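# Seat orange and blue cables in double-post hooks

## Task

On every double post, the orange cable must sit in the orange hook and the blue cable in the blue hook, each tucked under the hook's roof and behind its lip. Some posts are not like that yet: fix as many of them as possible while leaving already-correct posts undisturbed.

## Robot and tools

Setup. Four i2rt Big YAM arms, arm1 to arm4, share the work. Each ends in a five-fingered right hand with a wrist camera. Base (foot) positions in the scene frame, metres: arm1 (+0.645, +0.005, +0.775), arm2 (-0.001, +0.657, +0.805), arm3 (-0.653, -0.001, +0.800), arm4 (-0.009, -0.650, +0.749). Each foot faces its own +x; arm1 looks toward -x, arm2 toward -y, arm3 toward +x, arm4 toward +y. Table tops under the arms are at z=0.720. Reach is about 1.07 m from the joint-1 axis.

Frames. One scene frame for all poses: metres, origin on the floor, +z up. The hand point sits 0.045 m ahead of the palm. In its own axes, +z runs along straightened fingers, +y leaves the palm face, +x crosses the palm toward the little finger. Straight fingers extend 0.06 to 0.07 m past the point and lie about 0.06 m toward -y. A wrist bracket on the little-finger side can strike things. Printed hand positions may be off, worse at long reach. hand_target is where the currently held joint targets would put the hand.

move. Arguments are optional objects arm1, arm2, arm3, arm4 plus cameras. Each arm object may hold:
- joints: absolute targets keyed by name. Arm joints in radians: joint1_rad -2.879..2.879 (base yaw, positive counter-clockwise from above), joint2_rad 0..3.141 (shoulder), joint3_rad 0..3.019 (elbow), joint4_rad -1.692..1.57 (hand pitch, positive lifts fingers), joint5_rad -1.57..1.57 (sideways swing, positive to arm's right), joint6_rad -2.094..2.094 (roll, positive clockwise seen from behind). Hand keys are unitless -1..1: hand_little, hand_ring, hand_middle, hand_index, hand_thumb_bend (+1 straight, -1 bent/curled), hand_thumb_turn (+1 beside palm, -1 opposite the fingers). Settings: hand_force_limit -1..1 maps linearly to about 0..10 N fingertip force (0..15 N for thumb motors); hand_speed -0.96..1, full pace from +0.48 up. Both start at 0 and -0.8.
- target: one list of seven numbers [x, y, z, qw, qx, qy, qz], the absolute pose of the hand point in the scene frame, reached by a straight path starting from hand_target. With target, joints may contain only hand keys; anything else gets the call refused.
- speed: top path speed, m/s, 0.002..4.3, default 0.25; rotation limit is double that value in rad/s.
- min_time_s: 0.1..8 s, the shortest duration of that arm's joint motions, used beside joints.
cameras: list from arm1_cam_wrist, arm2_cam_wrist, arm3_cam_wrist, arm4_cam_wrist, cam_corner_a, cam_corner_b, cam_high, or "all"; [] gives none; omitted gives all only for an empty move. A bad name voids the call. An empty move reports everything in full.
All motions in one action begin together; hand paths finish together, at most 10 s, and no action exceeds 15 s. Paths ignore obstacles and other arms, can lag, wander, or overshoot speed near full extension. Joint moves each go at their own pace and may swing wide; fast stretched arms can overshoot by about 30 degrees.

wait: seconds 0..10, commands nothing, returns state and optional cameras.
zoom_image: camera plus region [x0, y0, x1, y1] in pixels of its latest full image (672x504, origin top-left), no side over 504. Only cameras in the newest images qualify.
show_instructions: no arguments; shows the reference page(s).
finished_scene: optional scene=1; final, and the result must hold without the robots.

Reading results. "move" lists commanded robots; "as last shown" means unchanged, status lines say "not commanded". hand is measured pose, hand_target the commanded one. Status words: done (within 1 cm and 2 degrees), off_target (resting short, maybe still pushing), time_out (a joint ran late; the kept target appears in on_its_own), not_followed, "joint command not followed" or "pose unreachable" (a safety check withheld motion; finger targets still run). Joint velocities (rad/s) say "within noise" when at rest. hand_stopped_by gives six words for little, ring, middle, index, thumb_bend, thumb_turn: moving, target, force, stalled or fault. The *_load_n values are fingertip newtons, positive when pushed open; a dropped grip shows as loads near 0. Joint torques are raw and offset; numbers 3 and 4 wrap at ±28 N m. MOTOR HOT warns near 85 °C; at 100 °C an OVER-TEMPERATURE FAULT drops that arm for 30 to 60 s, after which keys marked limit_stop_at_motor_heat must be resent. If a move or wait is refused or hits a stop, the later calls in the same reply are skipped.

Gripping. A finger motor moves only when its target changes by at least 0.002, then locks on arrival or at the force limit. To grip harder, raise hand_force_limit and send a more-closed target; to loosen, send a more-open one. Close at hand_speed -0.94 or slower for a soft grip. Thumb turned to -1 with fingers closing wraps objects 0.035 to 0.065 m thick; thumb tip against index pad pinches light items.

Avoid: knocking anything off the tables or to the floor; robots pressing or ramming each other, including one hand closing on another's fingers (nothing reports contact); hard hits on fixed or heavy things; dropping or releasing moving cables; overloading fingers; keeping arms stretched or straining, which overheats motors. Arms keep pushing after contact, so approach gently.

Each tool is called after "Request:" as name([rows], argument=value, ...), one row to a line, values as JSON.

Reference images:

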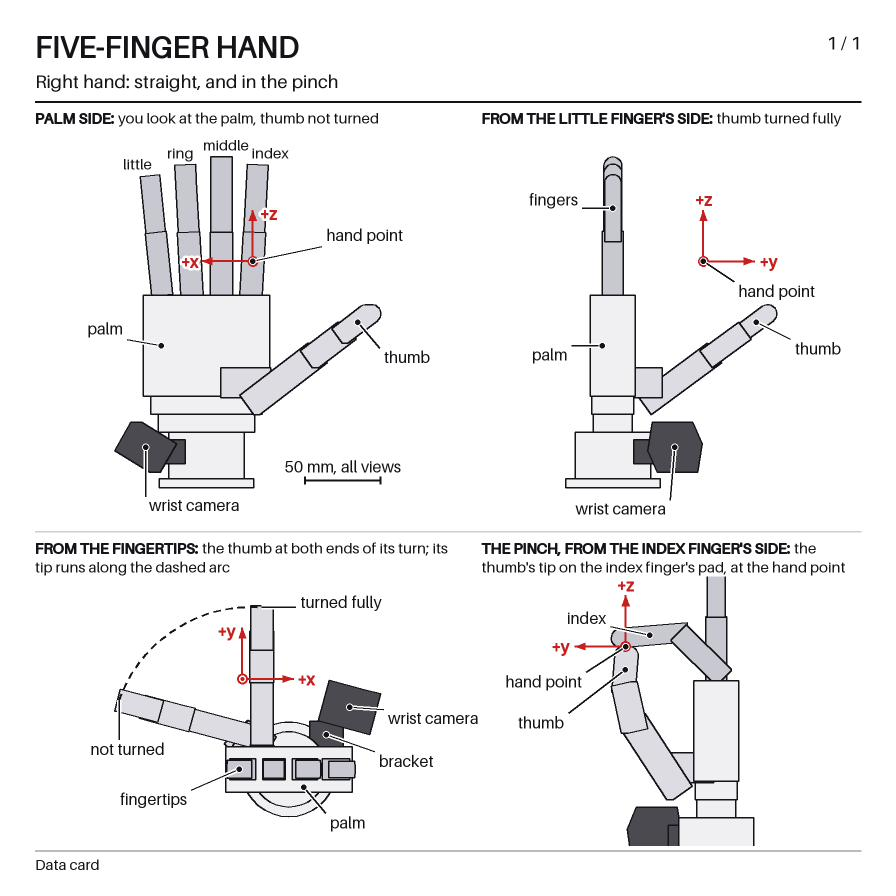

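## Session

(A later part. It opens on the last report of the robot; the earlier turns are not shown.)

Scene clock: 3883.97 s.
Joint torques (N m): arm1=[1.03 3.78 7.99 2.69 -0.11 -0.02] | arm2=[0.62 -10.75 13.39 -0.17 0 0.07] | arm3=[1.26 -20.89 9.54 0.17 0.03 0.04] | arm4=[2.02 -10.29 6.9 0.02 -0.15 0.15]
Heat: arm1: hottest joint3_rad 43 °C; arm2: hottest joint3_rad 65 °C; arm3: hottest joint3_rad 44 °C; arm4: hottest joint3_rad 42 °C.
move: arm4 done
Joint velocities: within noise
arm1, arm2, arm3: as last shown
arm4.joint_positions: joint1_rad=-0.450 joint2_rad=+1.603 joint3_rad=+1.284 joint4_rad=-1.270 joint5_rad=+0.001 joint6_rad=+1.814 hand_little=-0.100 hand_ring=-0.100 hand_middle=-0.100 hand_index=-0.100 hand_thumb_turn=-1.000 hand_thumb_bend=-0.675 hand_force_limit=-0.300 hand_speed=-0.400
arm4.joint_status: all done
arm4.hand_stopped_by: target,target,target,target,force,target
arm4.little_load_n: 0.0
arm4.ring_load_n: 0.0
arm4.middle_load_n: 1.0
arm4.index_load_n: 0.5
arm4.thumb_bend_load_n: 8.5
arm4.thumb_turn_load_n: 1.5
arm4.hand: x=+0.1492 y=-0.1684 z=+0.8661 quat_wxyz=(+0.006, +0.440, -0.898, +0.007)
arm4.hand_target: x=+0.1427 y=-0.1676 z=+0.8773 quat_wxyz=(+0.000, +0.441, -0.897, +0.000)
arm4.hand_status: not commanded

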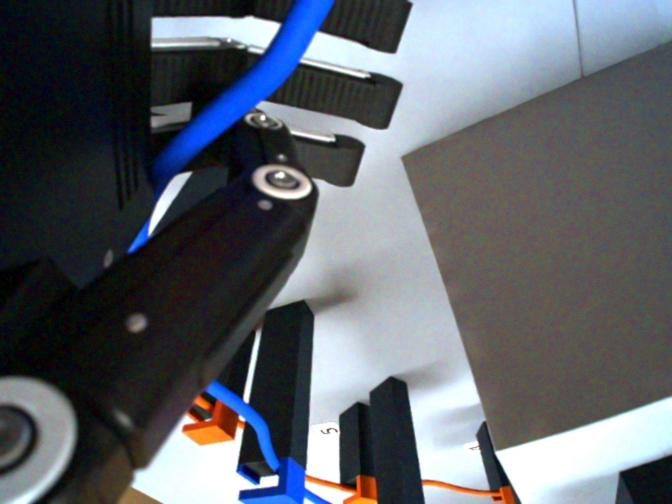

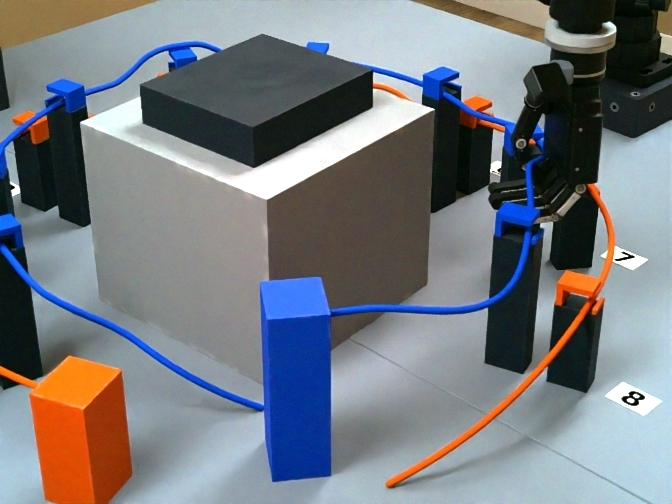

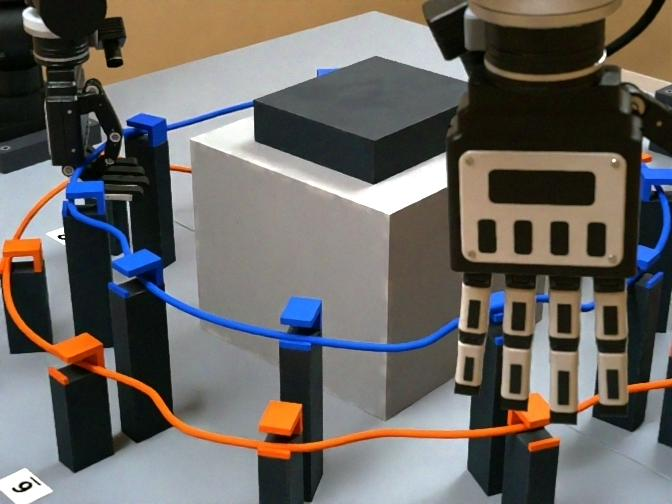

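Request:
move(arm4={"joints": {"joint1_rad": -0.428, "joint2_rad": 1.58, "joint3_rad": 1.254, "joint4_rad": -1.246, "joint6_rad": 1.833}, "min_time_s": 1.0}, cameras=["arm4_cam_wrist", "cam_corner_a", "cam_corner_b"])

Request:
zoom_image(camera="cam_corner_b", region=[50, 155, 150, 255])

Request:
zoom_image(camera="cam_corner_a", region=[490, 115, 570, 195])

Scene clock: 3922.33 s.
Joint torques (N m): arm1=[1.03 3.9 7.99 2.66 -0.11 -0.02] | arm2=[0.38 -10.7 13.37 -0.03 0.02 0.09] | arm3=[0.97 -20.84 9.74 0.09 0.06 -0.01] | arm4=[2.26 -9.82 6.83 0.51 -0.14 0.17]
Heat: arm1: hottest joint3_rad 43 °C; arm2: hottest joint3_rad 65 °C; arm3: hottest joint3_rad 44 °C; arm4: hottest joint3_rad 40 °C.
move: arm4 done
Joint velocities: within noise
arm1, arm2, arm3: as last shown
arm1.middle_load_n: -0.5
arm4.joint_positions: joint1_rad=-0.441 joint2_rad=+1.603 joint3_rad=+1.256 joint4_rad=-1.253 joint5_rad=+0.001 joint6_rad=+1.824 hand_little=-0.100 hand_ring=-0.100 hand_middle=-0.100 hand_index=-0.100 hand_thumb_turn=-1.000 hand_thumb_bend=-0.675 hand_force_limit=-0.300 hand_speed=-0.400
arm4.joint_status: all done
arm4.hand_stopped_by: target,target,target,target,force,target
arm4.little_load_n: 0.0
arm4.ring_load_n: 0.0
arm4.middle_load_n: 1.0
arm4.index_load_n: 0.0
arm4.thumb_bend_load_n: 9.0
arm4.thumb_turn_load_n: 1.5
arm4.hand: x=+0.1431 y=-0.1727 z=+0.8556 quat_wxyz=(+0.010, +0.439, -0.898, +0.011)
arm4.hand_target: x=+0.1374 y=-0.1690 z=+0.8660 quat_wxyz=(+0.001, +0.441, -0.898, +0.001)
arm4.hand_status: not commanded

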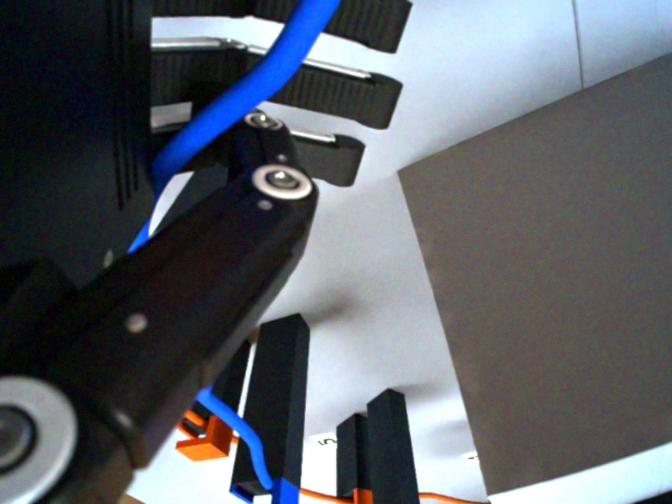

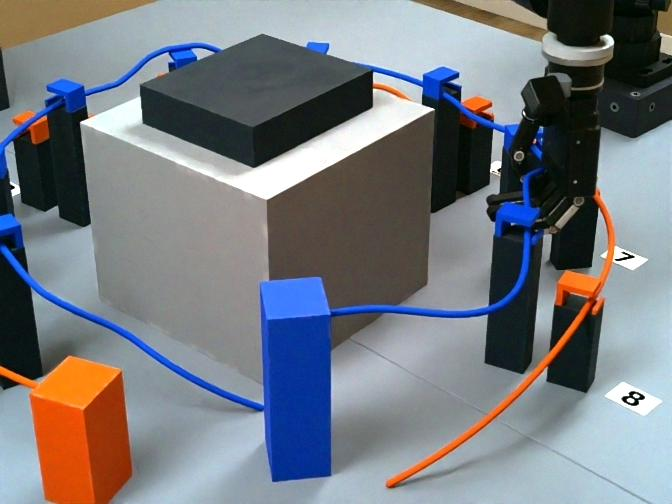

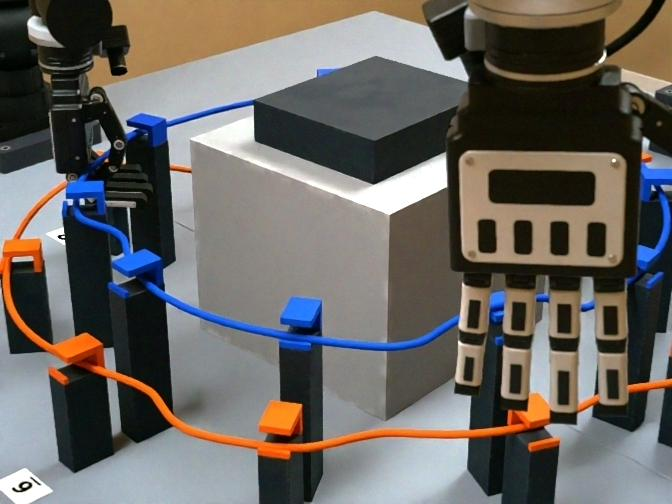

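Scaled by 5.040.

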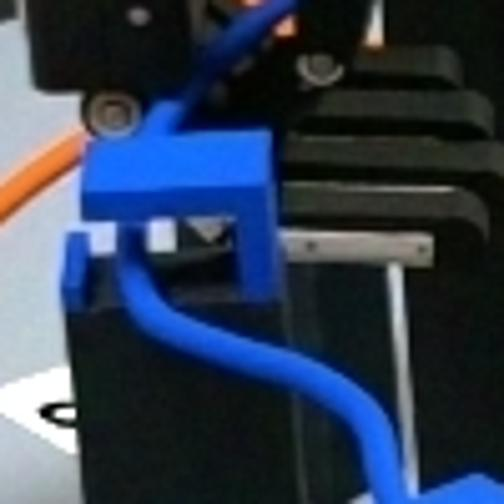

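Scaled by 6.300.

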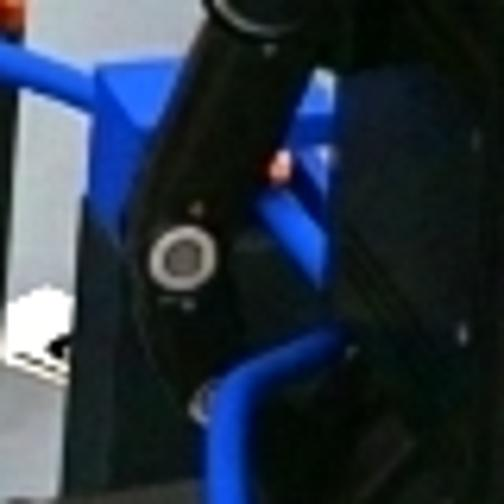

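Request:
move(arm4={"joints": {"hand_thumb_bend": 0.3}}, cameras=["arm4_cam_wrist", "cam_corner_a", "cam_corner_b"])

Request:
zoom_image(camera="cam_corner_b", region=[50, 155, 150, 255])

Request:
zoom_image(camera="cam_corner_a", region=[490, 115, 570, 195])

Scene clock: 3941.40 s.
Joint torques (N m): arm1=[1.03 3.96 8.02 2.66 -0.12 -0.02] | arm2=[0.03 -10.34 13.45 -0.05 0 0.11] | arm3=[1.14 -20.72 9.65 0.17 0.08 0.04] | arm4=[2.02 -9.82 7.04 0.47 -0.11 0.12]
Heat: arm1: hottest joint3_rad 43 °C; arm2: hottest joint3_rad 65 °C; arm3: hottest joint3_rad 44 °C; arm4: hottest joint3_rad 40 °C.
move: arm4 done
Joint velocities: within noise
arm1, arm2, arm3: as last shown
arm1.middle_load_n: 0.0
arm4.joint_positions: joint1_rad=-0.439 joint2_rad=+1.603 joint3_rad=+1.253 joint4_rad=-1.253 joint5_rad=+0.000 joint6_rad=+1.824 hand_little=-0.100 hand_ring=-0.100 hand_middle=-0.100 hand_index=-0.100 hand_thumb_turn=-1.000 hand_thumb_bend=+0.300 hand_force_limit=-0.300 hand_speed=-0.400
arm4.joint_status: all done
arm4.hand_stopped_by: target,target,target,target,target,target
arm4.little_load_n: 0.0
arm4.ring_load_n: 0.5
arm4.middle_load_n: 0.0
arm4.index_load_n: 0.0
arm4.thumb_bend_load_n: 0.0
arm4.thumb_turn_load_n: 0.0
arm4.hand: x=+0.1413 y=-0.1734 z=+0.8545 quat_wxyz=(+0.012, +0.440, -0.898, +0.012)
arm4.hand_target: x=+0.1374 y=-0.1690 z=+0.8661 quat_wxyz=(+0.001, +0.441, -0.897, +0.001)
arm4.hand_status: not commanded

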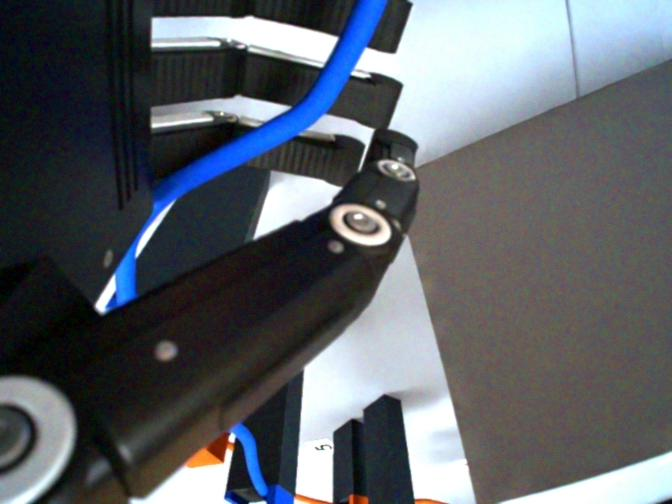

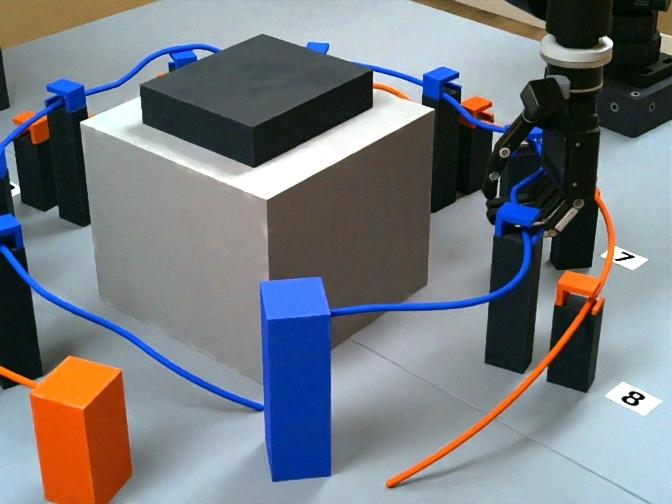

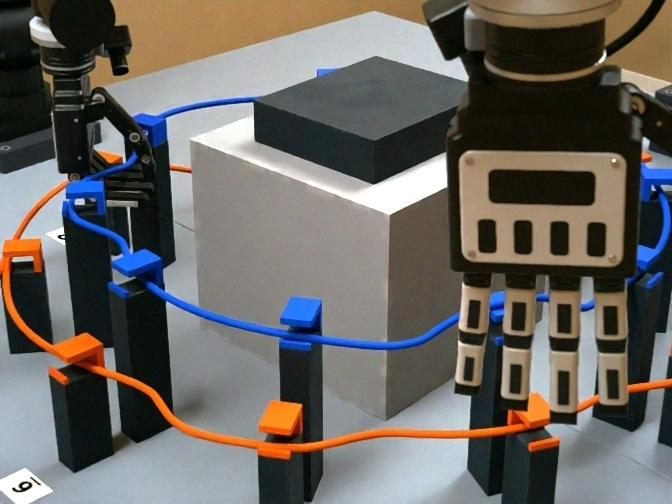

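Scaled by 5.040.

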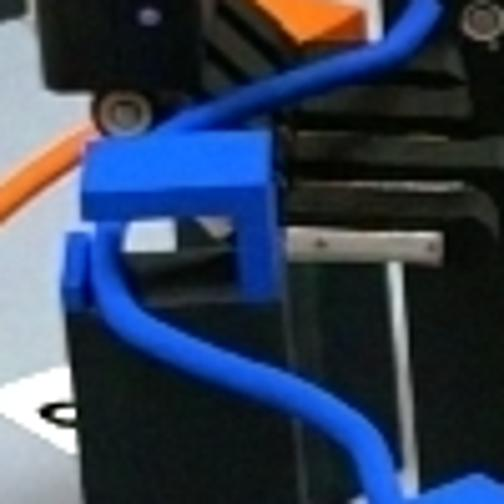

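Scaled by 6.300.

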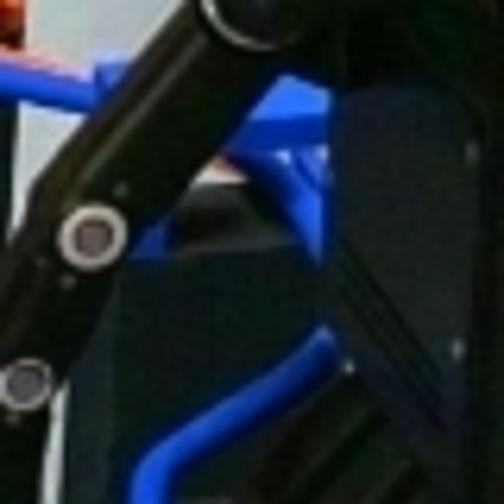

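Request:
move(arm4={"joints": {"hand_little": 1.0, "hand_ring": 1.0, "hand_middle": 1.0, "hand_index": 1.0, "hand_speed": -0.55}}, cameras=["arm4_cam_wrist", "cam_corner_a", "cam_corner_b"])

Request:
zoom_image(camera="cam_corner_b", region=[50, 155, 150, 255])

Request:
zoom_image(camera="cam_corner_a", region=[490, 115, 610, 235])

Scene clock: 3957.87 s.
Joint torques (N m): arm1=[1.08 3.9 7.98 2.66 -0.12 -0.02] | arm2=[-0.03 -10.58 13.42 -0.03 0.01 0.07] | arm3=[1.26 -20.72 9.52 0.01 0.04 0.02] | arm4=[1.9 -9.7 7.01 0.47 -0.08 0.14]
Heat: arm1: hottest joint3_rad 43 °C; arm2: hottest joint3_rad 65 °C; arm3: hottest joint3_rad 44 °C; arm4: hottest joint3_rad 38 °C.
move: arm4 done
Joint velocities: within noise
arm1, arm2, arm3: as last shown
arm2.middle_load_n: -0.5
arm4.joint_positions: joint1_rad=-0.439 joint2_rad=+1.603 joint3_rad=+1.253 joint4_rad=-1.253 joint5_rad=-0.001 joint6_rad=+1.824 hand_little=+1.000 hand_ring=+1.000 hand_middle=+1.000 hand_index=+1.000 hand_thumb_turn=-1.000 hand_thumb_bend=+0.300 hand_force_limit=-0.300 hand_speed=-0.550
arm4.joint_status: all done
arm4.hand_stopped_by: target,target,target,target,target,target
arm4.little_load_n: 0.0
arm4.ring_load_n: 0.0
arm4.middle_load_n: 0.0
arm4.index_load_n: 0.0
arm4.thumb_bend_load_n: 0.0
arm4.thumb_turn_load_n: 0.0
arm4.hand: x=+0.1412 y=-0.1734 z=+0.8545 quat_wxyz=(+0.012, +0.440, -0.898, +0.011)
arm4.hand_target: x=+0.1373 y=-0.1689 z=+0.8661 quat_wxyz=(+0.001, +0.441, -0.897, +0.001)
arm4.hand_status: not commanded

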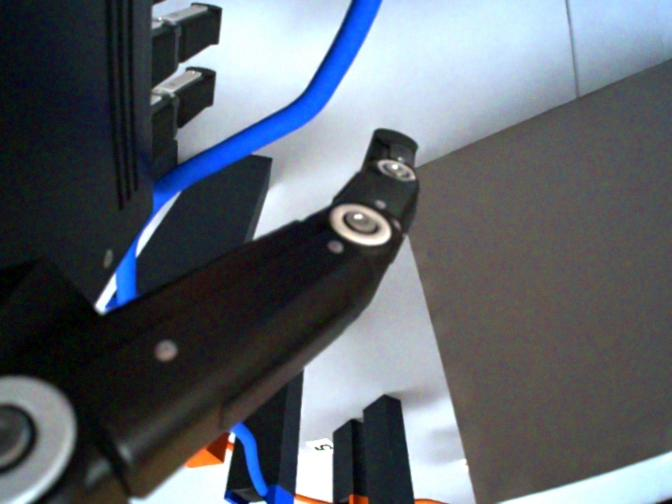

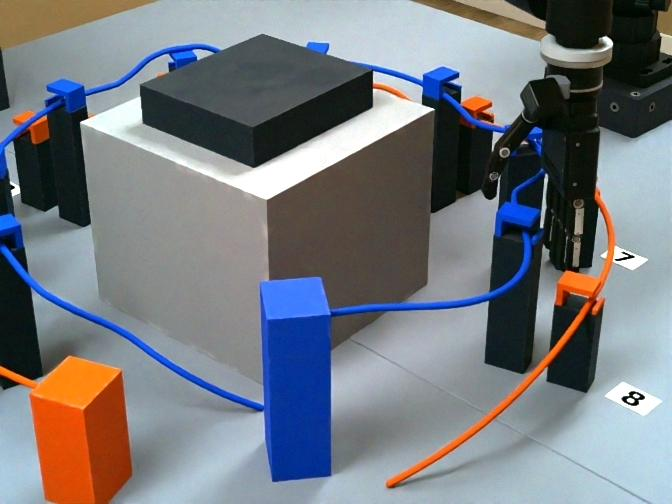

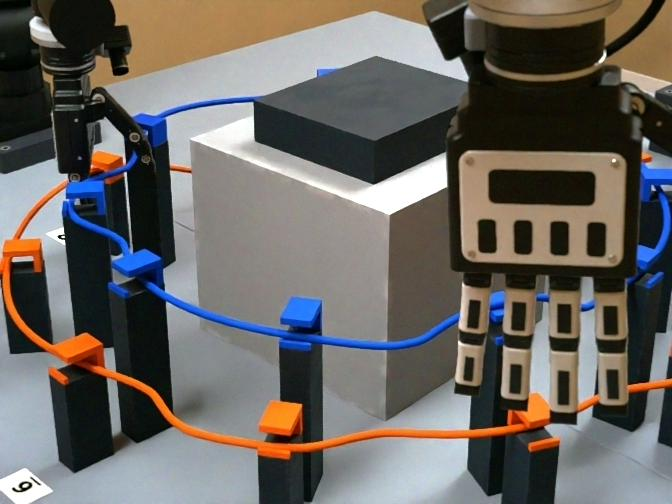

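Scaled by 5.040.

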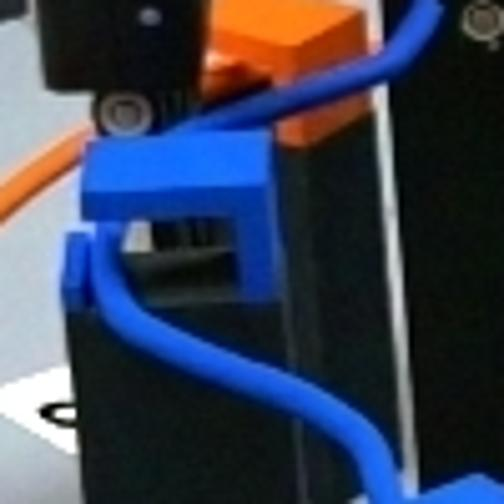

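Scaled by 4.200.

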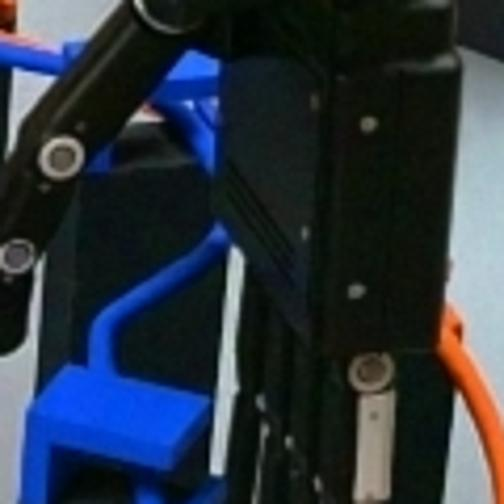

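Request:
move(arm4={"joints": {"joint1_rad": -0.466, "joint6_rad": 1.81}, "min_time_s": 0.5})

Request:
move(arm4={"joints": {"joint2_rad": 1.428, "joint3_rad": 1.548, "joint4_rad": -1.653}, "min_time_s": 2.0}, cameras=["arm4_cam_wrist", "cam_corner_a", "cam_corner_b", "cam_high"])

Request:
zoom_image(camera="cam_corner_b", region=[50, 155, 150, 255])

Request:
zoom_image(camera="cam_corner_a", region=[490, 115, 590, 215])

Scene clock: 3972.43 s.
Joint torques (N m): arm1=[1.03 3.84 8.01 2.69 -0.11 -0.02] | arm2=[0.26 -10.46 13.33 -0.1 0.03 0.1] | arm3=[1.32 -21.01 9.68 0.12 0.01 0.03] | arm4=[0.5 -9.82 7.02 0.51 -0.06 -0.08]
Heat: arm1: hottest joint3_rad 43 °C; arm2: hottest joint3_rad 65 °C; arm3: hottest joint3_rad 45 °C; arm4: hottest joint3_rad 38 °C.
move: arm4 done
Joint velocities: within noise
arm1, arm2, arm3: as last shown
arm2.middle_load_n: 0.0
arm4.joint_positions: joint1_rad=-0.459 joint2_rad=+1.603 joint3_rad=+1.253 joint4_rad=-1.253 joint5_rad=-0.001 joint6_rad=+1.824 hand_little=+1.000 hand_ring=+1.000 hand_middle=+1.000 hand_index=+1.000 hand_thumb_turn=-1.000 hand_thumb_bend=+0.300 hand_force_limit=-0.300 hand_speed=-0.550
arm4.joint_status: all done
arm4.hand_stopped_by: target,target,target,target,target,target
arm4.little_load_n: 0.0
arm4.ring_load_n: 0.0
arm4.middle_load_n: 0.0
arm4.index_load_n: 0.0
arm4.thumb_bend_load_n: 0.0
arm4.thumb_turn_load_n: 0.0
arm4.hand: x=+0.1508 y=-0.1765 z=+0.8545 quat_wxyz=(+0.012, +0.431, -0.902, +0.011)
arm4.hand_target: x=+0.1542 y=-0.1755 z=+0.8662 quat_wxyz=(+0.001, +0.434, -0.901, +0.001)
arm4.hand_status: not commanded
pictures: none

Scene clock: 3974.87 s.
Joint torques (N m): arm1=[1.03 3.9 8.02 2.67 -0.12 -0.02] | arm2=[0.85 -10.29 13.52 -0.14 0.04 0.09] | arm3=[1.55 -20.48 9.7 -0.03 0.02 0.01] | arm4=[0.44 -7.82 10.63 -0.21 -0.07 -0.08]
Heat: arm1: hottest joint3_rad 43 °C; arm2: hottest joint3_rad 65 °C; arm3: hottest joint3_rad 45 °C; arm4: hottest joint3_rad 38 °C.
move: arm4 done
Joint velocities: within noise
arm1, arm2, arm3: as last shown
arm2.thumb_turn_load_n: -0.5
arm4.joint_positions: joint1_rad=-0.459 joint2_rad=+1.444 joint3_rad=+1.504 joint4_rad=-1.642 joint5_rad=-0.001 joint6_rad=+1.824 hand_little=+1.000 hand_ring=+1.000 hand_middle=+1.000 hand_index=+1.000 hand_thumb_turn=-1.000 hand_thumb_bend=+0.300 hand_force_limit=-0.300 hand_speed=-0.550
arm4.joint_status: all done
arm4.hand_stopped_by: target,target,target,target,target,target
arm4.little_load_n: 0.0
arm4.ring_load_n: 0.0
arm4.middle_load_n: 0.0
arm4.index_load_n: 0.0
arm4.thumb_bend_load_n: 0.0
arm4.thumb_turn_load_n: 0.0
arm4.hand: x=+0.1370 y=-0.2058 z=+1.0169 quat_wxyz=(+0.004, +0.431, -0.902, +0.005)
arm4.hand_target: x=+0.1411 y=-0.2027 z=+1.0425 quat_wxyz=(-0.014, +0.434, -0.901, -0.012)
arm4.hand_status: not commanded

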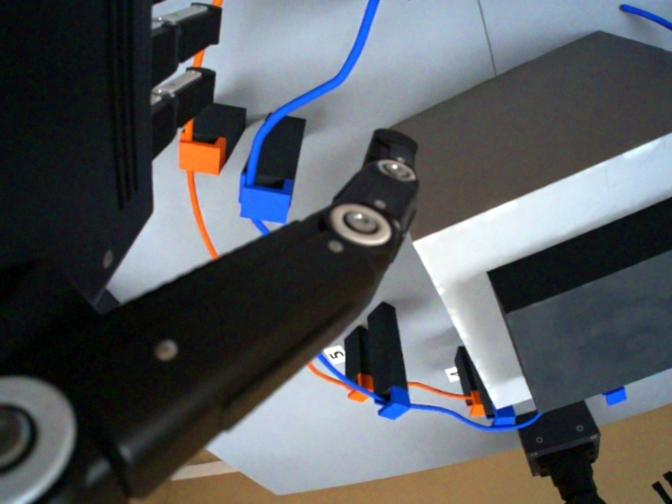

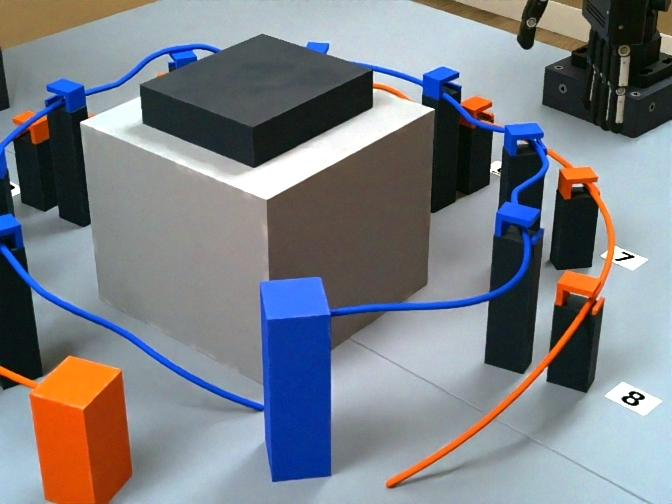

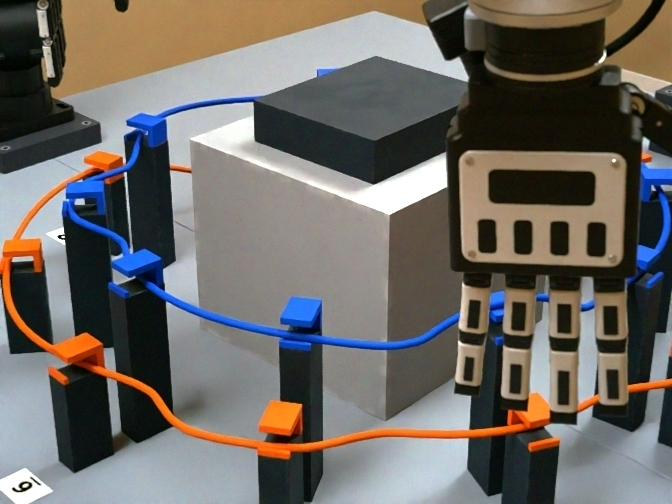

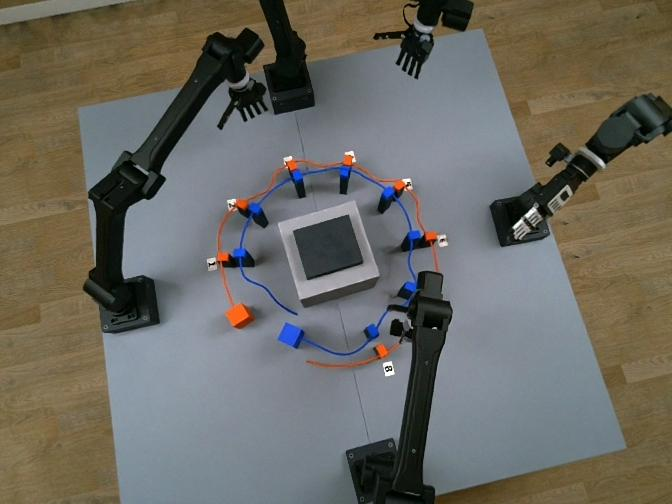

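Scaled by 5.040.

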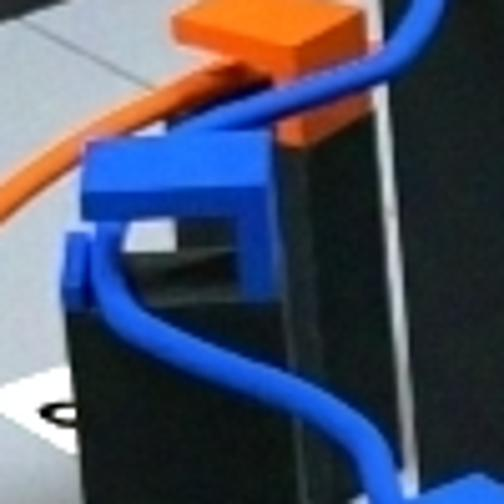

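Scaled by 5.040.

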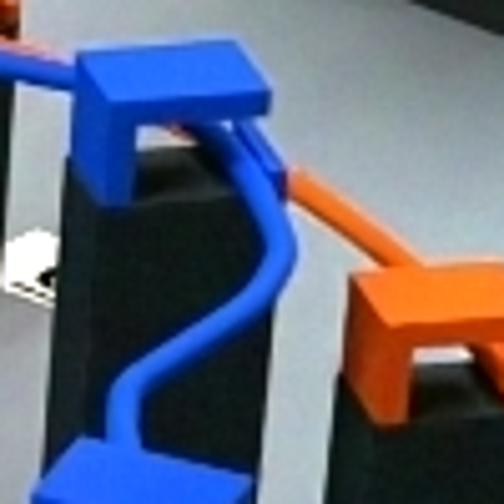

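Request:
zoom_image(camera="cam_corner_a", region=[40, 20, 240, 130])

Request:
zoom_image(camera="cam_high", region=[270, 130, 430, 250])

Request:
zoom_image(camera="cam_corner_b", region=[430, 160, 672, 360])

Scaled by 2.520.

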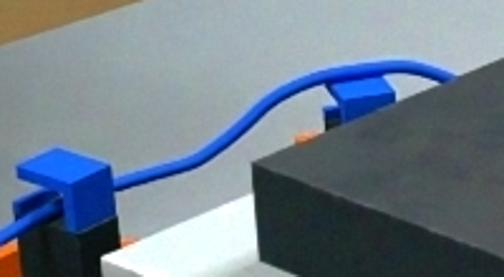

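Scaled by 3.150.

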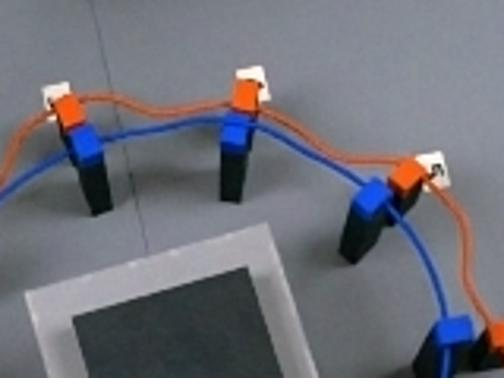

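Scaled by 2.083.

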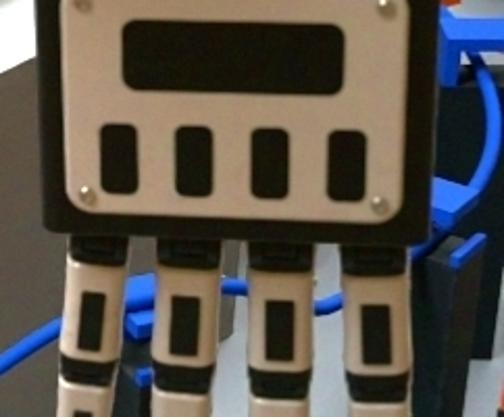

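Request:
zoom_image(camera="cam_high", region=[325, 145, 375, 195])

Request:
zoom_image(camera="cam_corner_a", region=[150, 25, 230, 85])

Scaled by 10.080.

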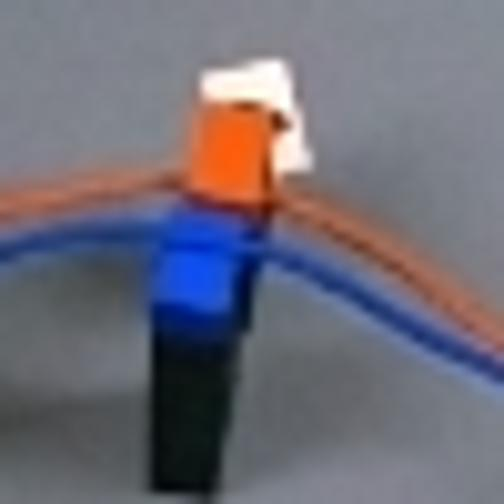

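Scaled by 6.300.

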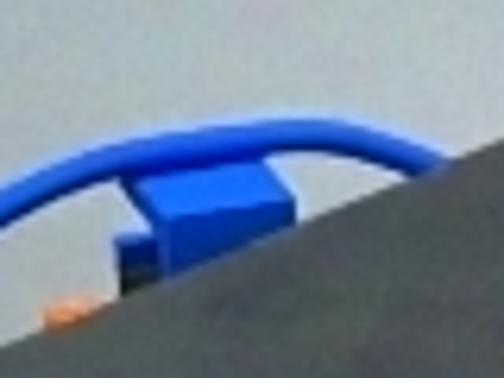

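Request:
move(arm1={"joints": {"joint1_rad": 1.3}, "min_time_s": 2.5}, arm2={"joints": {"joint1_rad": 0.272, "joint2_rad": 1.545, "joint3_rad": 1.475, "joint4_rad": -1.50, "joint6_rad": 0.698, "hand_middle": -1.0, "hand_ring": -1.0}, "min_time_s": 2.5}, cameras=["arm2_cam_wrist", "cam_corner_a", "cam_corner_b", "cam_high"])

Scene clock: 4300.13 s.
Joint torques (N m): arm1=[1.61 4.13 7.99 2.69 -0.13 -0.01] | arm2=[0.21 -10.99 8.68 0.64 -0.07 0.06] | arm3=[1.08 -20.95 9.59 0.12 0.01 0.01] | arm4=[0.5 -7.82 10.62 -0.28 -0.08 -0.08]
Heat: arm1: hottest joint3_rad 43 °C; arm2: hottest joint3_rad 65 °C; arm3: hottest joint3_rad 45 °C; arm4: hottest joint3_rad 46 °C.
move: arm1 done; arm2 done
Joint velocities: within noise
arm1.joint_positions: joint1_rad=+1.291 joint2_rad=+0.580 joint3_rad=+1.344 joint4_rad=-1.200 joint5_rad=-0.178 joint6_rad=-1.263 hand_little=+1.000 hand_ring=+1.000 hand_middle=+1.000 hand_index=+1.000 hand_thumb_turn=+1.000 hand_thumb_bend=+1.000 hand_force_limit=+0.000 hand_speed=-0.800
arm1.joint_status: all done
arm1.hand_stopped_by: target,target,target,target,target,target
arm1.little_load_n: 0.0
arm1.ring_load_n: 0.0
arm1.middle_load_n: 0.0
arm1.index_load_n: 0.0
arm1.thumb_bend_load_n: 0.0
arm1.thumb_turn_load_n: 0.0
arm1.hand: x=+0.5519 y=-0.2216 z=+1.2760 quat_wxyz=(-0.326, -0.423, +0.726, -0.435)
arm1.hand_target: x=+0.5544 y=-0.2212 z=+1.2855 quat_wxyz=(-0.330, -0.424, +0.718, -0.442)
arm1.hand_status: not commanded
arm2.joint_positions: joint1_rad=+0.273 joint2_rad=+1.536 joint3_rad=+1.482 joint4_rad=-1.509 joint5_rad=+0.002 joint6_rad=+0.690 hand_little=+1.000 hand_ring=-1.000 hand_middle=-1.000 hand_index=+1.000 hand_thumb_turn=+1.000 hand_thumb_bend=+1.000 hand_force_limit=+0.000 hand_speed=-0.400
arm2.joint_status: all done
arm2.hand_stopped_by: target,target,target,target,target,target
arm2.little_load_n: 0.0
arm2.ring_load_n: 0.0
arm2.middle_load_n: 0.0
arm2.index_load_n: 0.0
arm2.thumb_bend_load_n: 0.0
arm2.thumb_turn_load_n: 0.0
arm2.hand: x=+0.1819 y=+0.2602 z=+1.0289 quat_wxyz=(-0.004, -0.197, -0.980, +0.004)
arm2.hand_target: x=+0.1821 y=+0.2586 z=+1.0223 quat_wxyz=(-0.002, -0.201, -0.980, +0.001)
arm2.hand_status: not commanded
arm3.joint_positions: joint1_rad=+0.719 joint2_rad=+2.199 joint3_rad=+2.416 joint4_rad=-1.673 joint5_rad=+0.005 joint6_rad=-1.047 hand_little=+1.000 hand_ring=+1.000 hand_middle=+1.000 hand_index=+1.000 hand_thumb_turn=+1.000 hand_thumb_bend=+1.000 hand_force_limit=+0.000 hand_speed=-0.700
arm3.joint_status: not commanded
arm3.hand_stopped_by: target,target,target,target,target,target
arm3.little_load_n: 0.0
arm3.ring_load_n: 0.0
arm3.middle_load_n: 0.0
arm3.index_load_n: 0.0
arm3.thumb_bend_load_n: 0.0
arm3.thumb_turn_load_n: 0.0
arm3.hand: x=-0.1435 y=+0.3965 z=+1.0125 quat_wxyz=(-0.033, +0.993, +0.099, +0.052)
arm3.hand_target: x=-0.1406 y=+0.3995 z=+1.0194 quat_wxyz=(-0.038, +0.993, +0.093, +0.060)
arm3.hand_status: not commanded
arm4: as last shown

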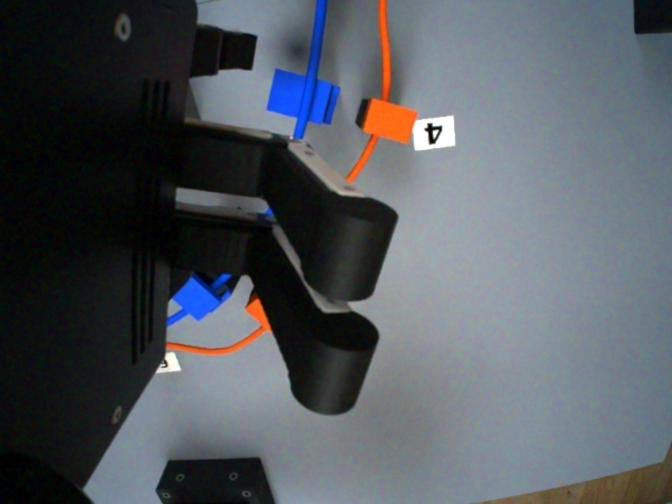

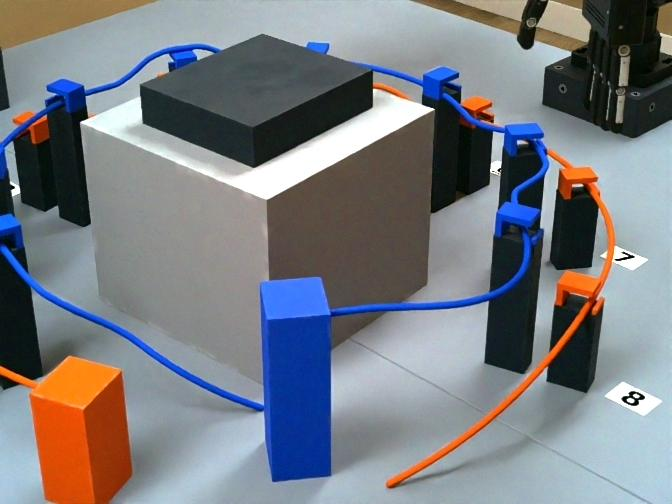

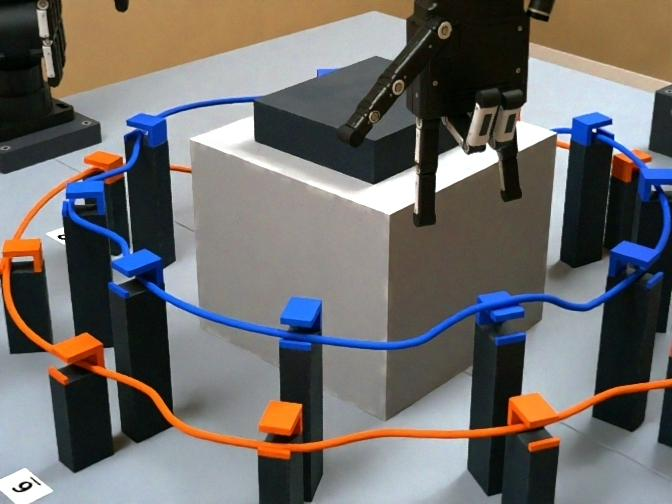

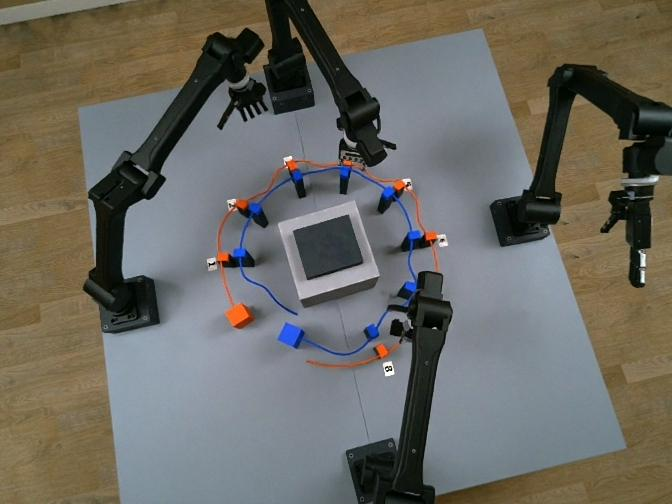

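Request:
zoom_image(camera="cam_corner_b", region=[390, 60, 560, 230])

Request:
zoom_image(camera="cam_corner_b", region=[450, 260, 550, 360])

Request:
zoom_image(camera="cam_high", region=[300, 110, 400, 210])

Scaled by 2.965.

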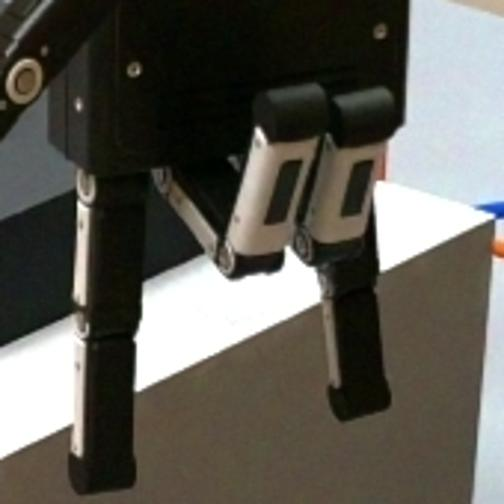

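Scaled by 5.040.

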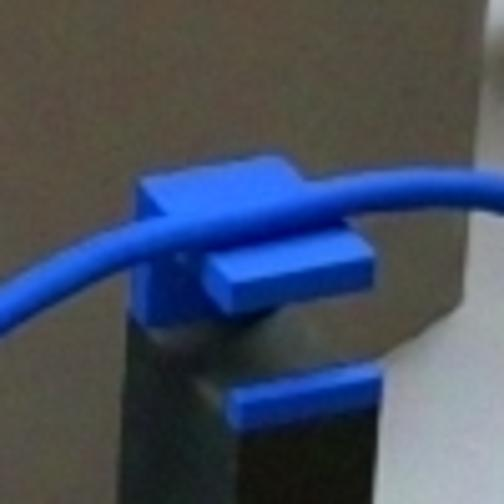

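Scaled by 5.040.

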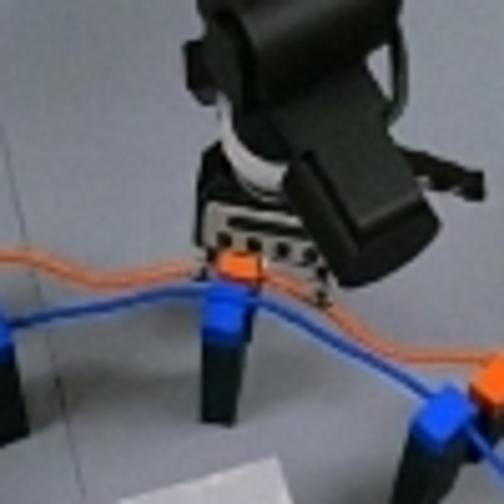

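Request:
move(arm2={"joints": {"joint1_rad": 0.236, "joint2_rad": 1.512, "joint3_rad": 1.340, "joint4_rad": -1.395, "joint6_rad": 0.664}, "min_time_s": 1.0}, cameras=["arm2_cam_wrist", "cam_corner_b", "cam_high"])

Request:
zoom_image(camera="cam_corner_b", region=[420, 180, 580, 340])

Request:
zoom_image(camera="cam_high", region=[310, 120, 390, 200])

Scene clock: 4405.03 s.
Joint torques (N m): arm1=[1.67 4.13 7.98 2.67 -0.14 -0.02] | arm2=[-0.62 -12.98 8.44 0.61 -0.04 -0.06] | arm3=[1.14 -20.37 9.72 0.09 0.03 0.04] | arm4=[0.5 -7.71 10.67 -0.27 -0.09 -0.1]
Heat: arm1: hottest joint3_rad 43 °C; arm2: hottest joint3_rad 54 °C; arm3: hottest joint3_rad 45 °C; arm4: hottest joint3_rad 46 °C.
move: arm2 done
Joint velocities: within noise
arm1, arm3, arm4: as last shown
arm2.joint_positions: joint1_rad=+0.245 joint2_rad=+1.529 joint3_rad=+1.347 joint4_rad=-1.404 joint5_rad=+0.002 joint6_rad=+0.672 hand_little=+1.000 hand_ring=-1.000 hand_middle=-1.000 hand_index=+1.000 hand_thumb_turn=+1.000 hand_thumb_bend=+1.000 hand_force_limit=+0.000 hand_speed=-0.400
arm2.joint_status: all done
arm2.hand_stopped_by: target,target,target,target,target,target
arm2.little_load_n: 0.0
arm2.ring_load_n: 0.0
arm2.middle_load_n: 0.0
arm2.index_load_n: 0.0
arm2.thumb_bend_load_n: 0.0
arm2.thumb_turn_load_n: 0.0
arm2.hand: x=+0.1662 y=+0.2703 z=+0.9811 quat_wxyz=(+0.001, -0.202, -0.979, -0.007)
arm2.hand_target: x=+0.1622 y=+0.2700 z=+0.9850 quat_wxyz=(-0.003, -0.202, -0.979, +0.002)
arm2.hand_status: not commanded

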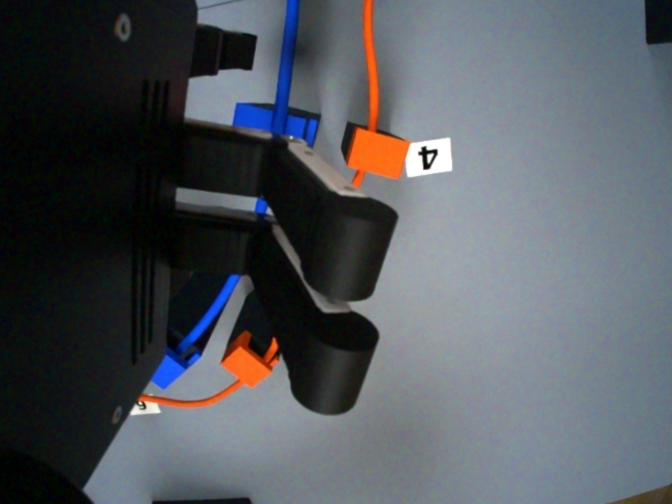

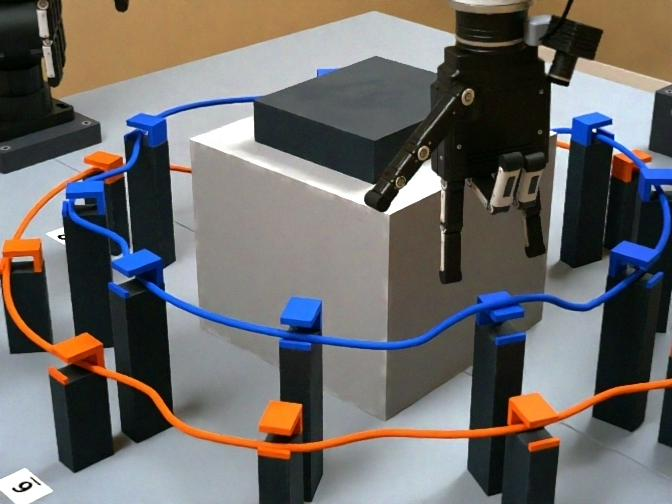

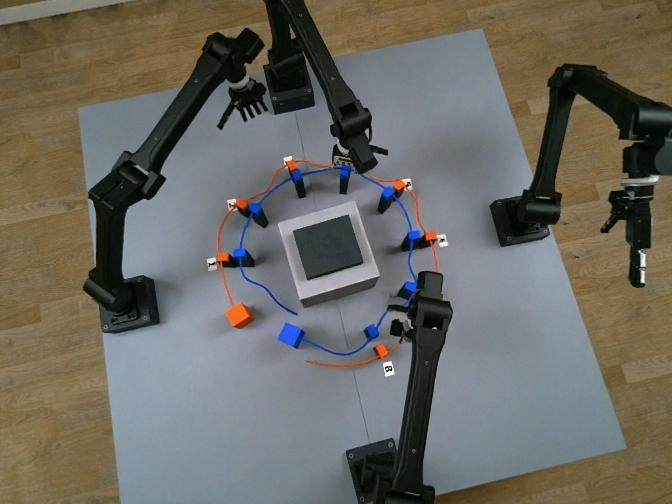

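Scaled by 3.150.

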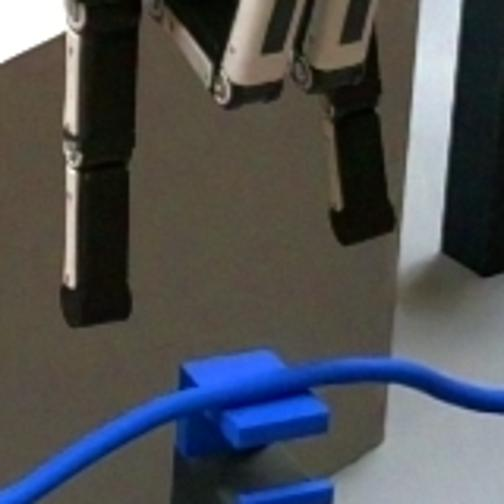

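Scaled by 6.300.

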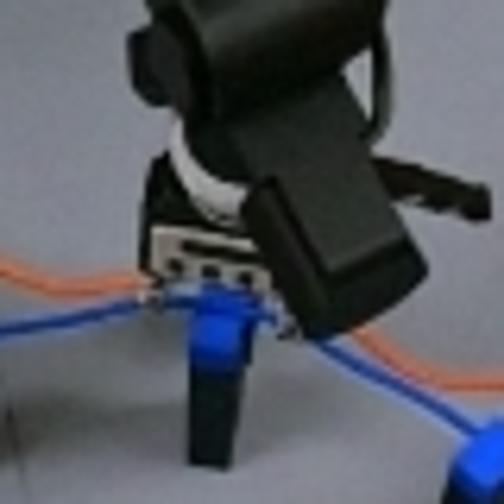

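Request:
zoom_image(camera="cam_high", region=[325, 150, 370, 185])

Request:
zoom_image(camera="arm2_cam_wrist", region=[180, 80, 380, 230])

Scaled by 11.200.

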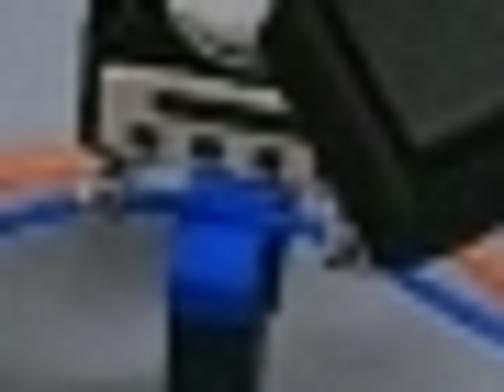

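Scaled by 2.520 from the camera's image (finer frame: 960x720).

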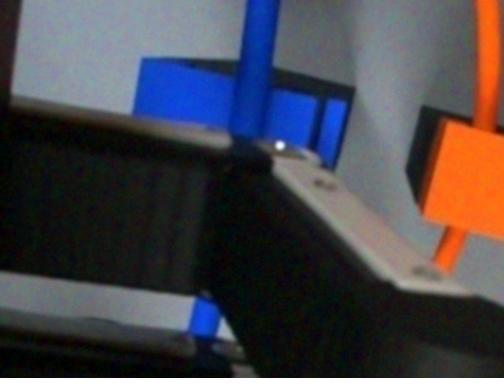

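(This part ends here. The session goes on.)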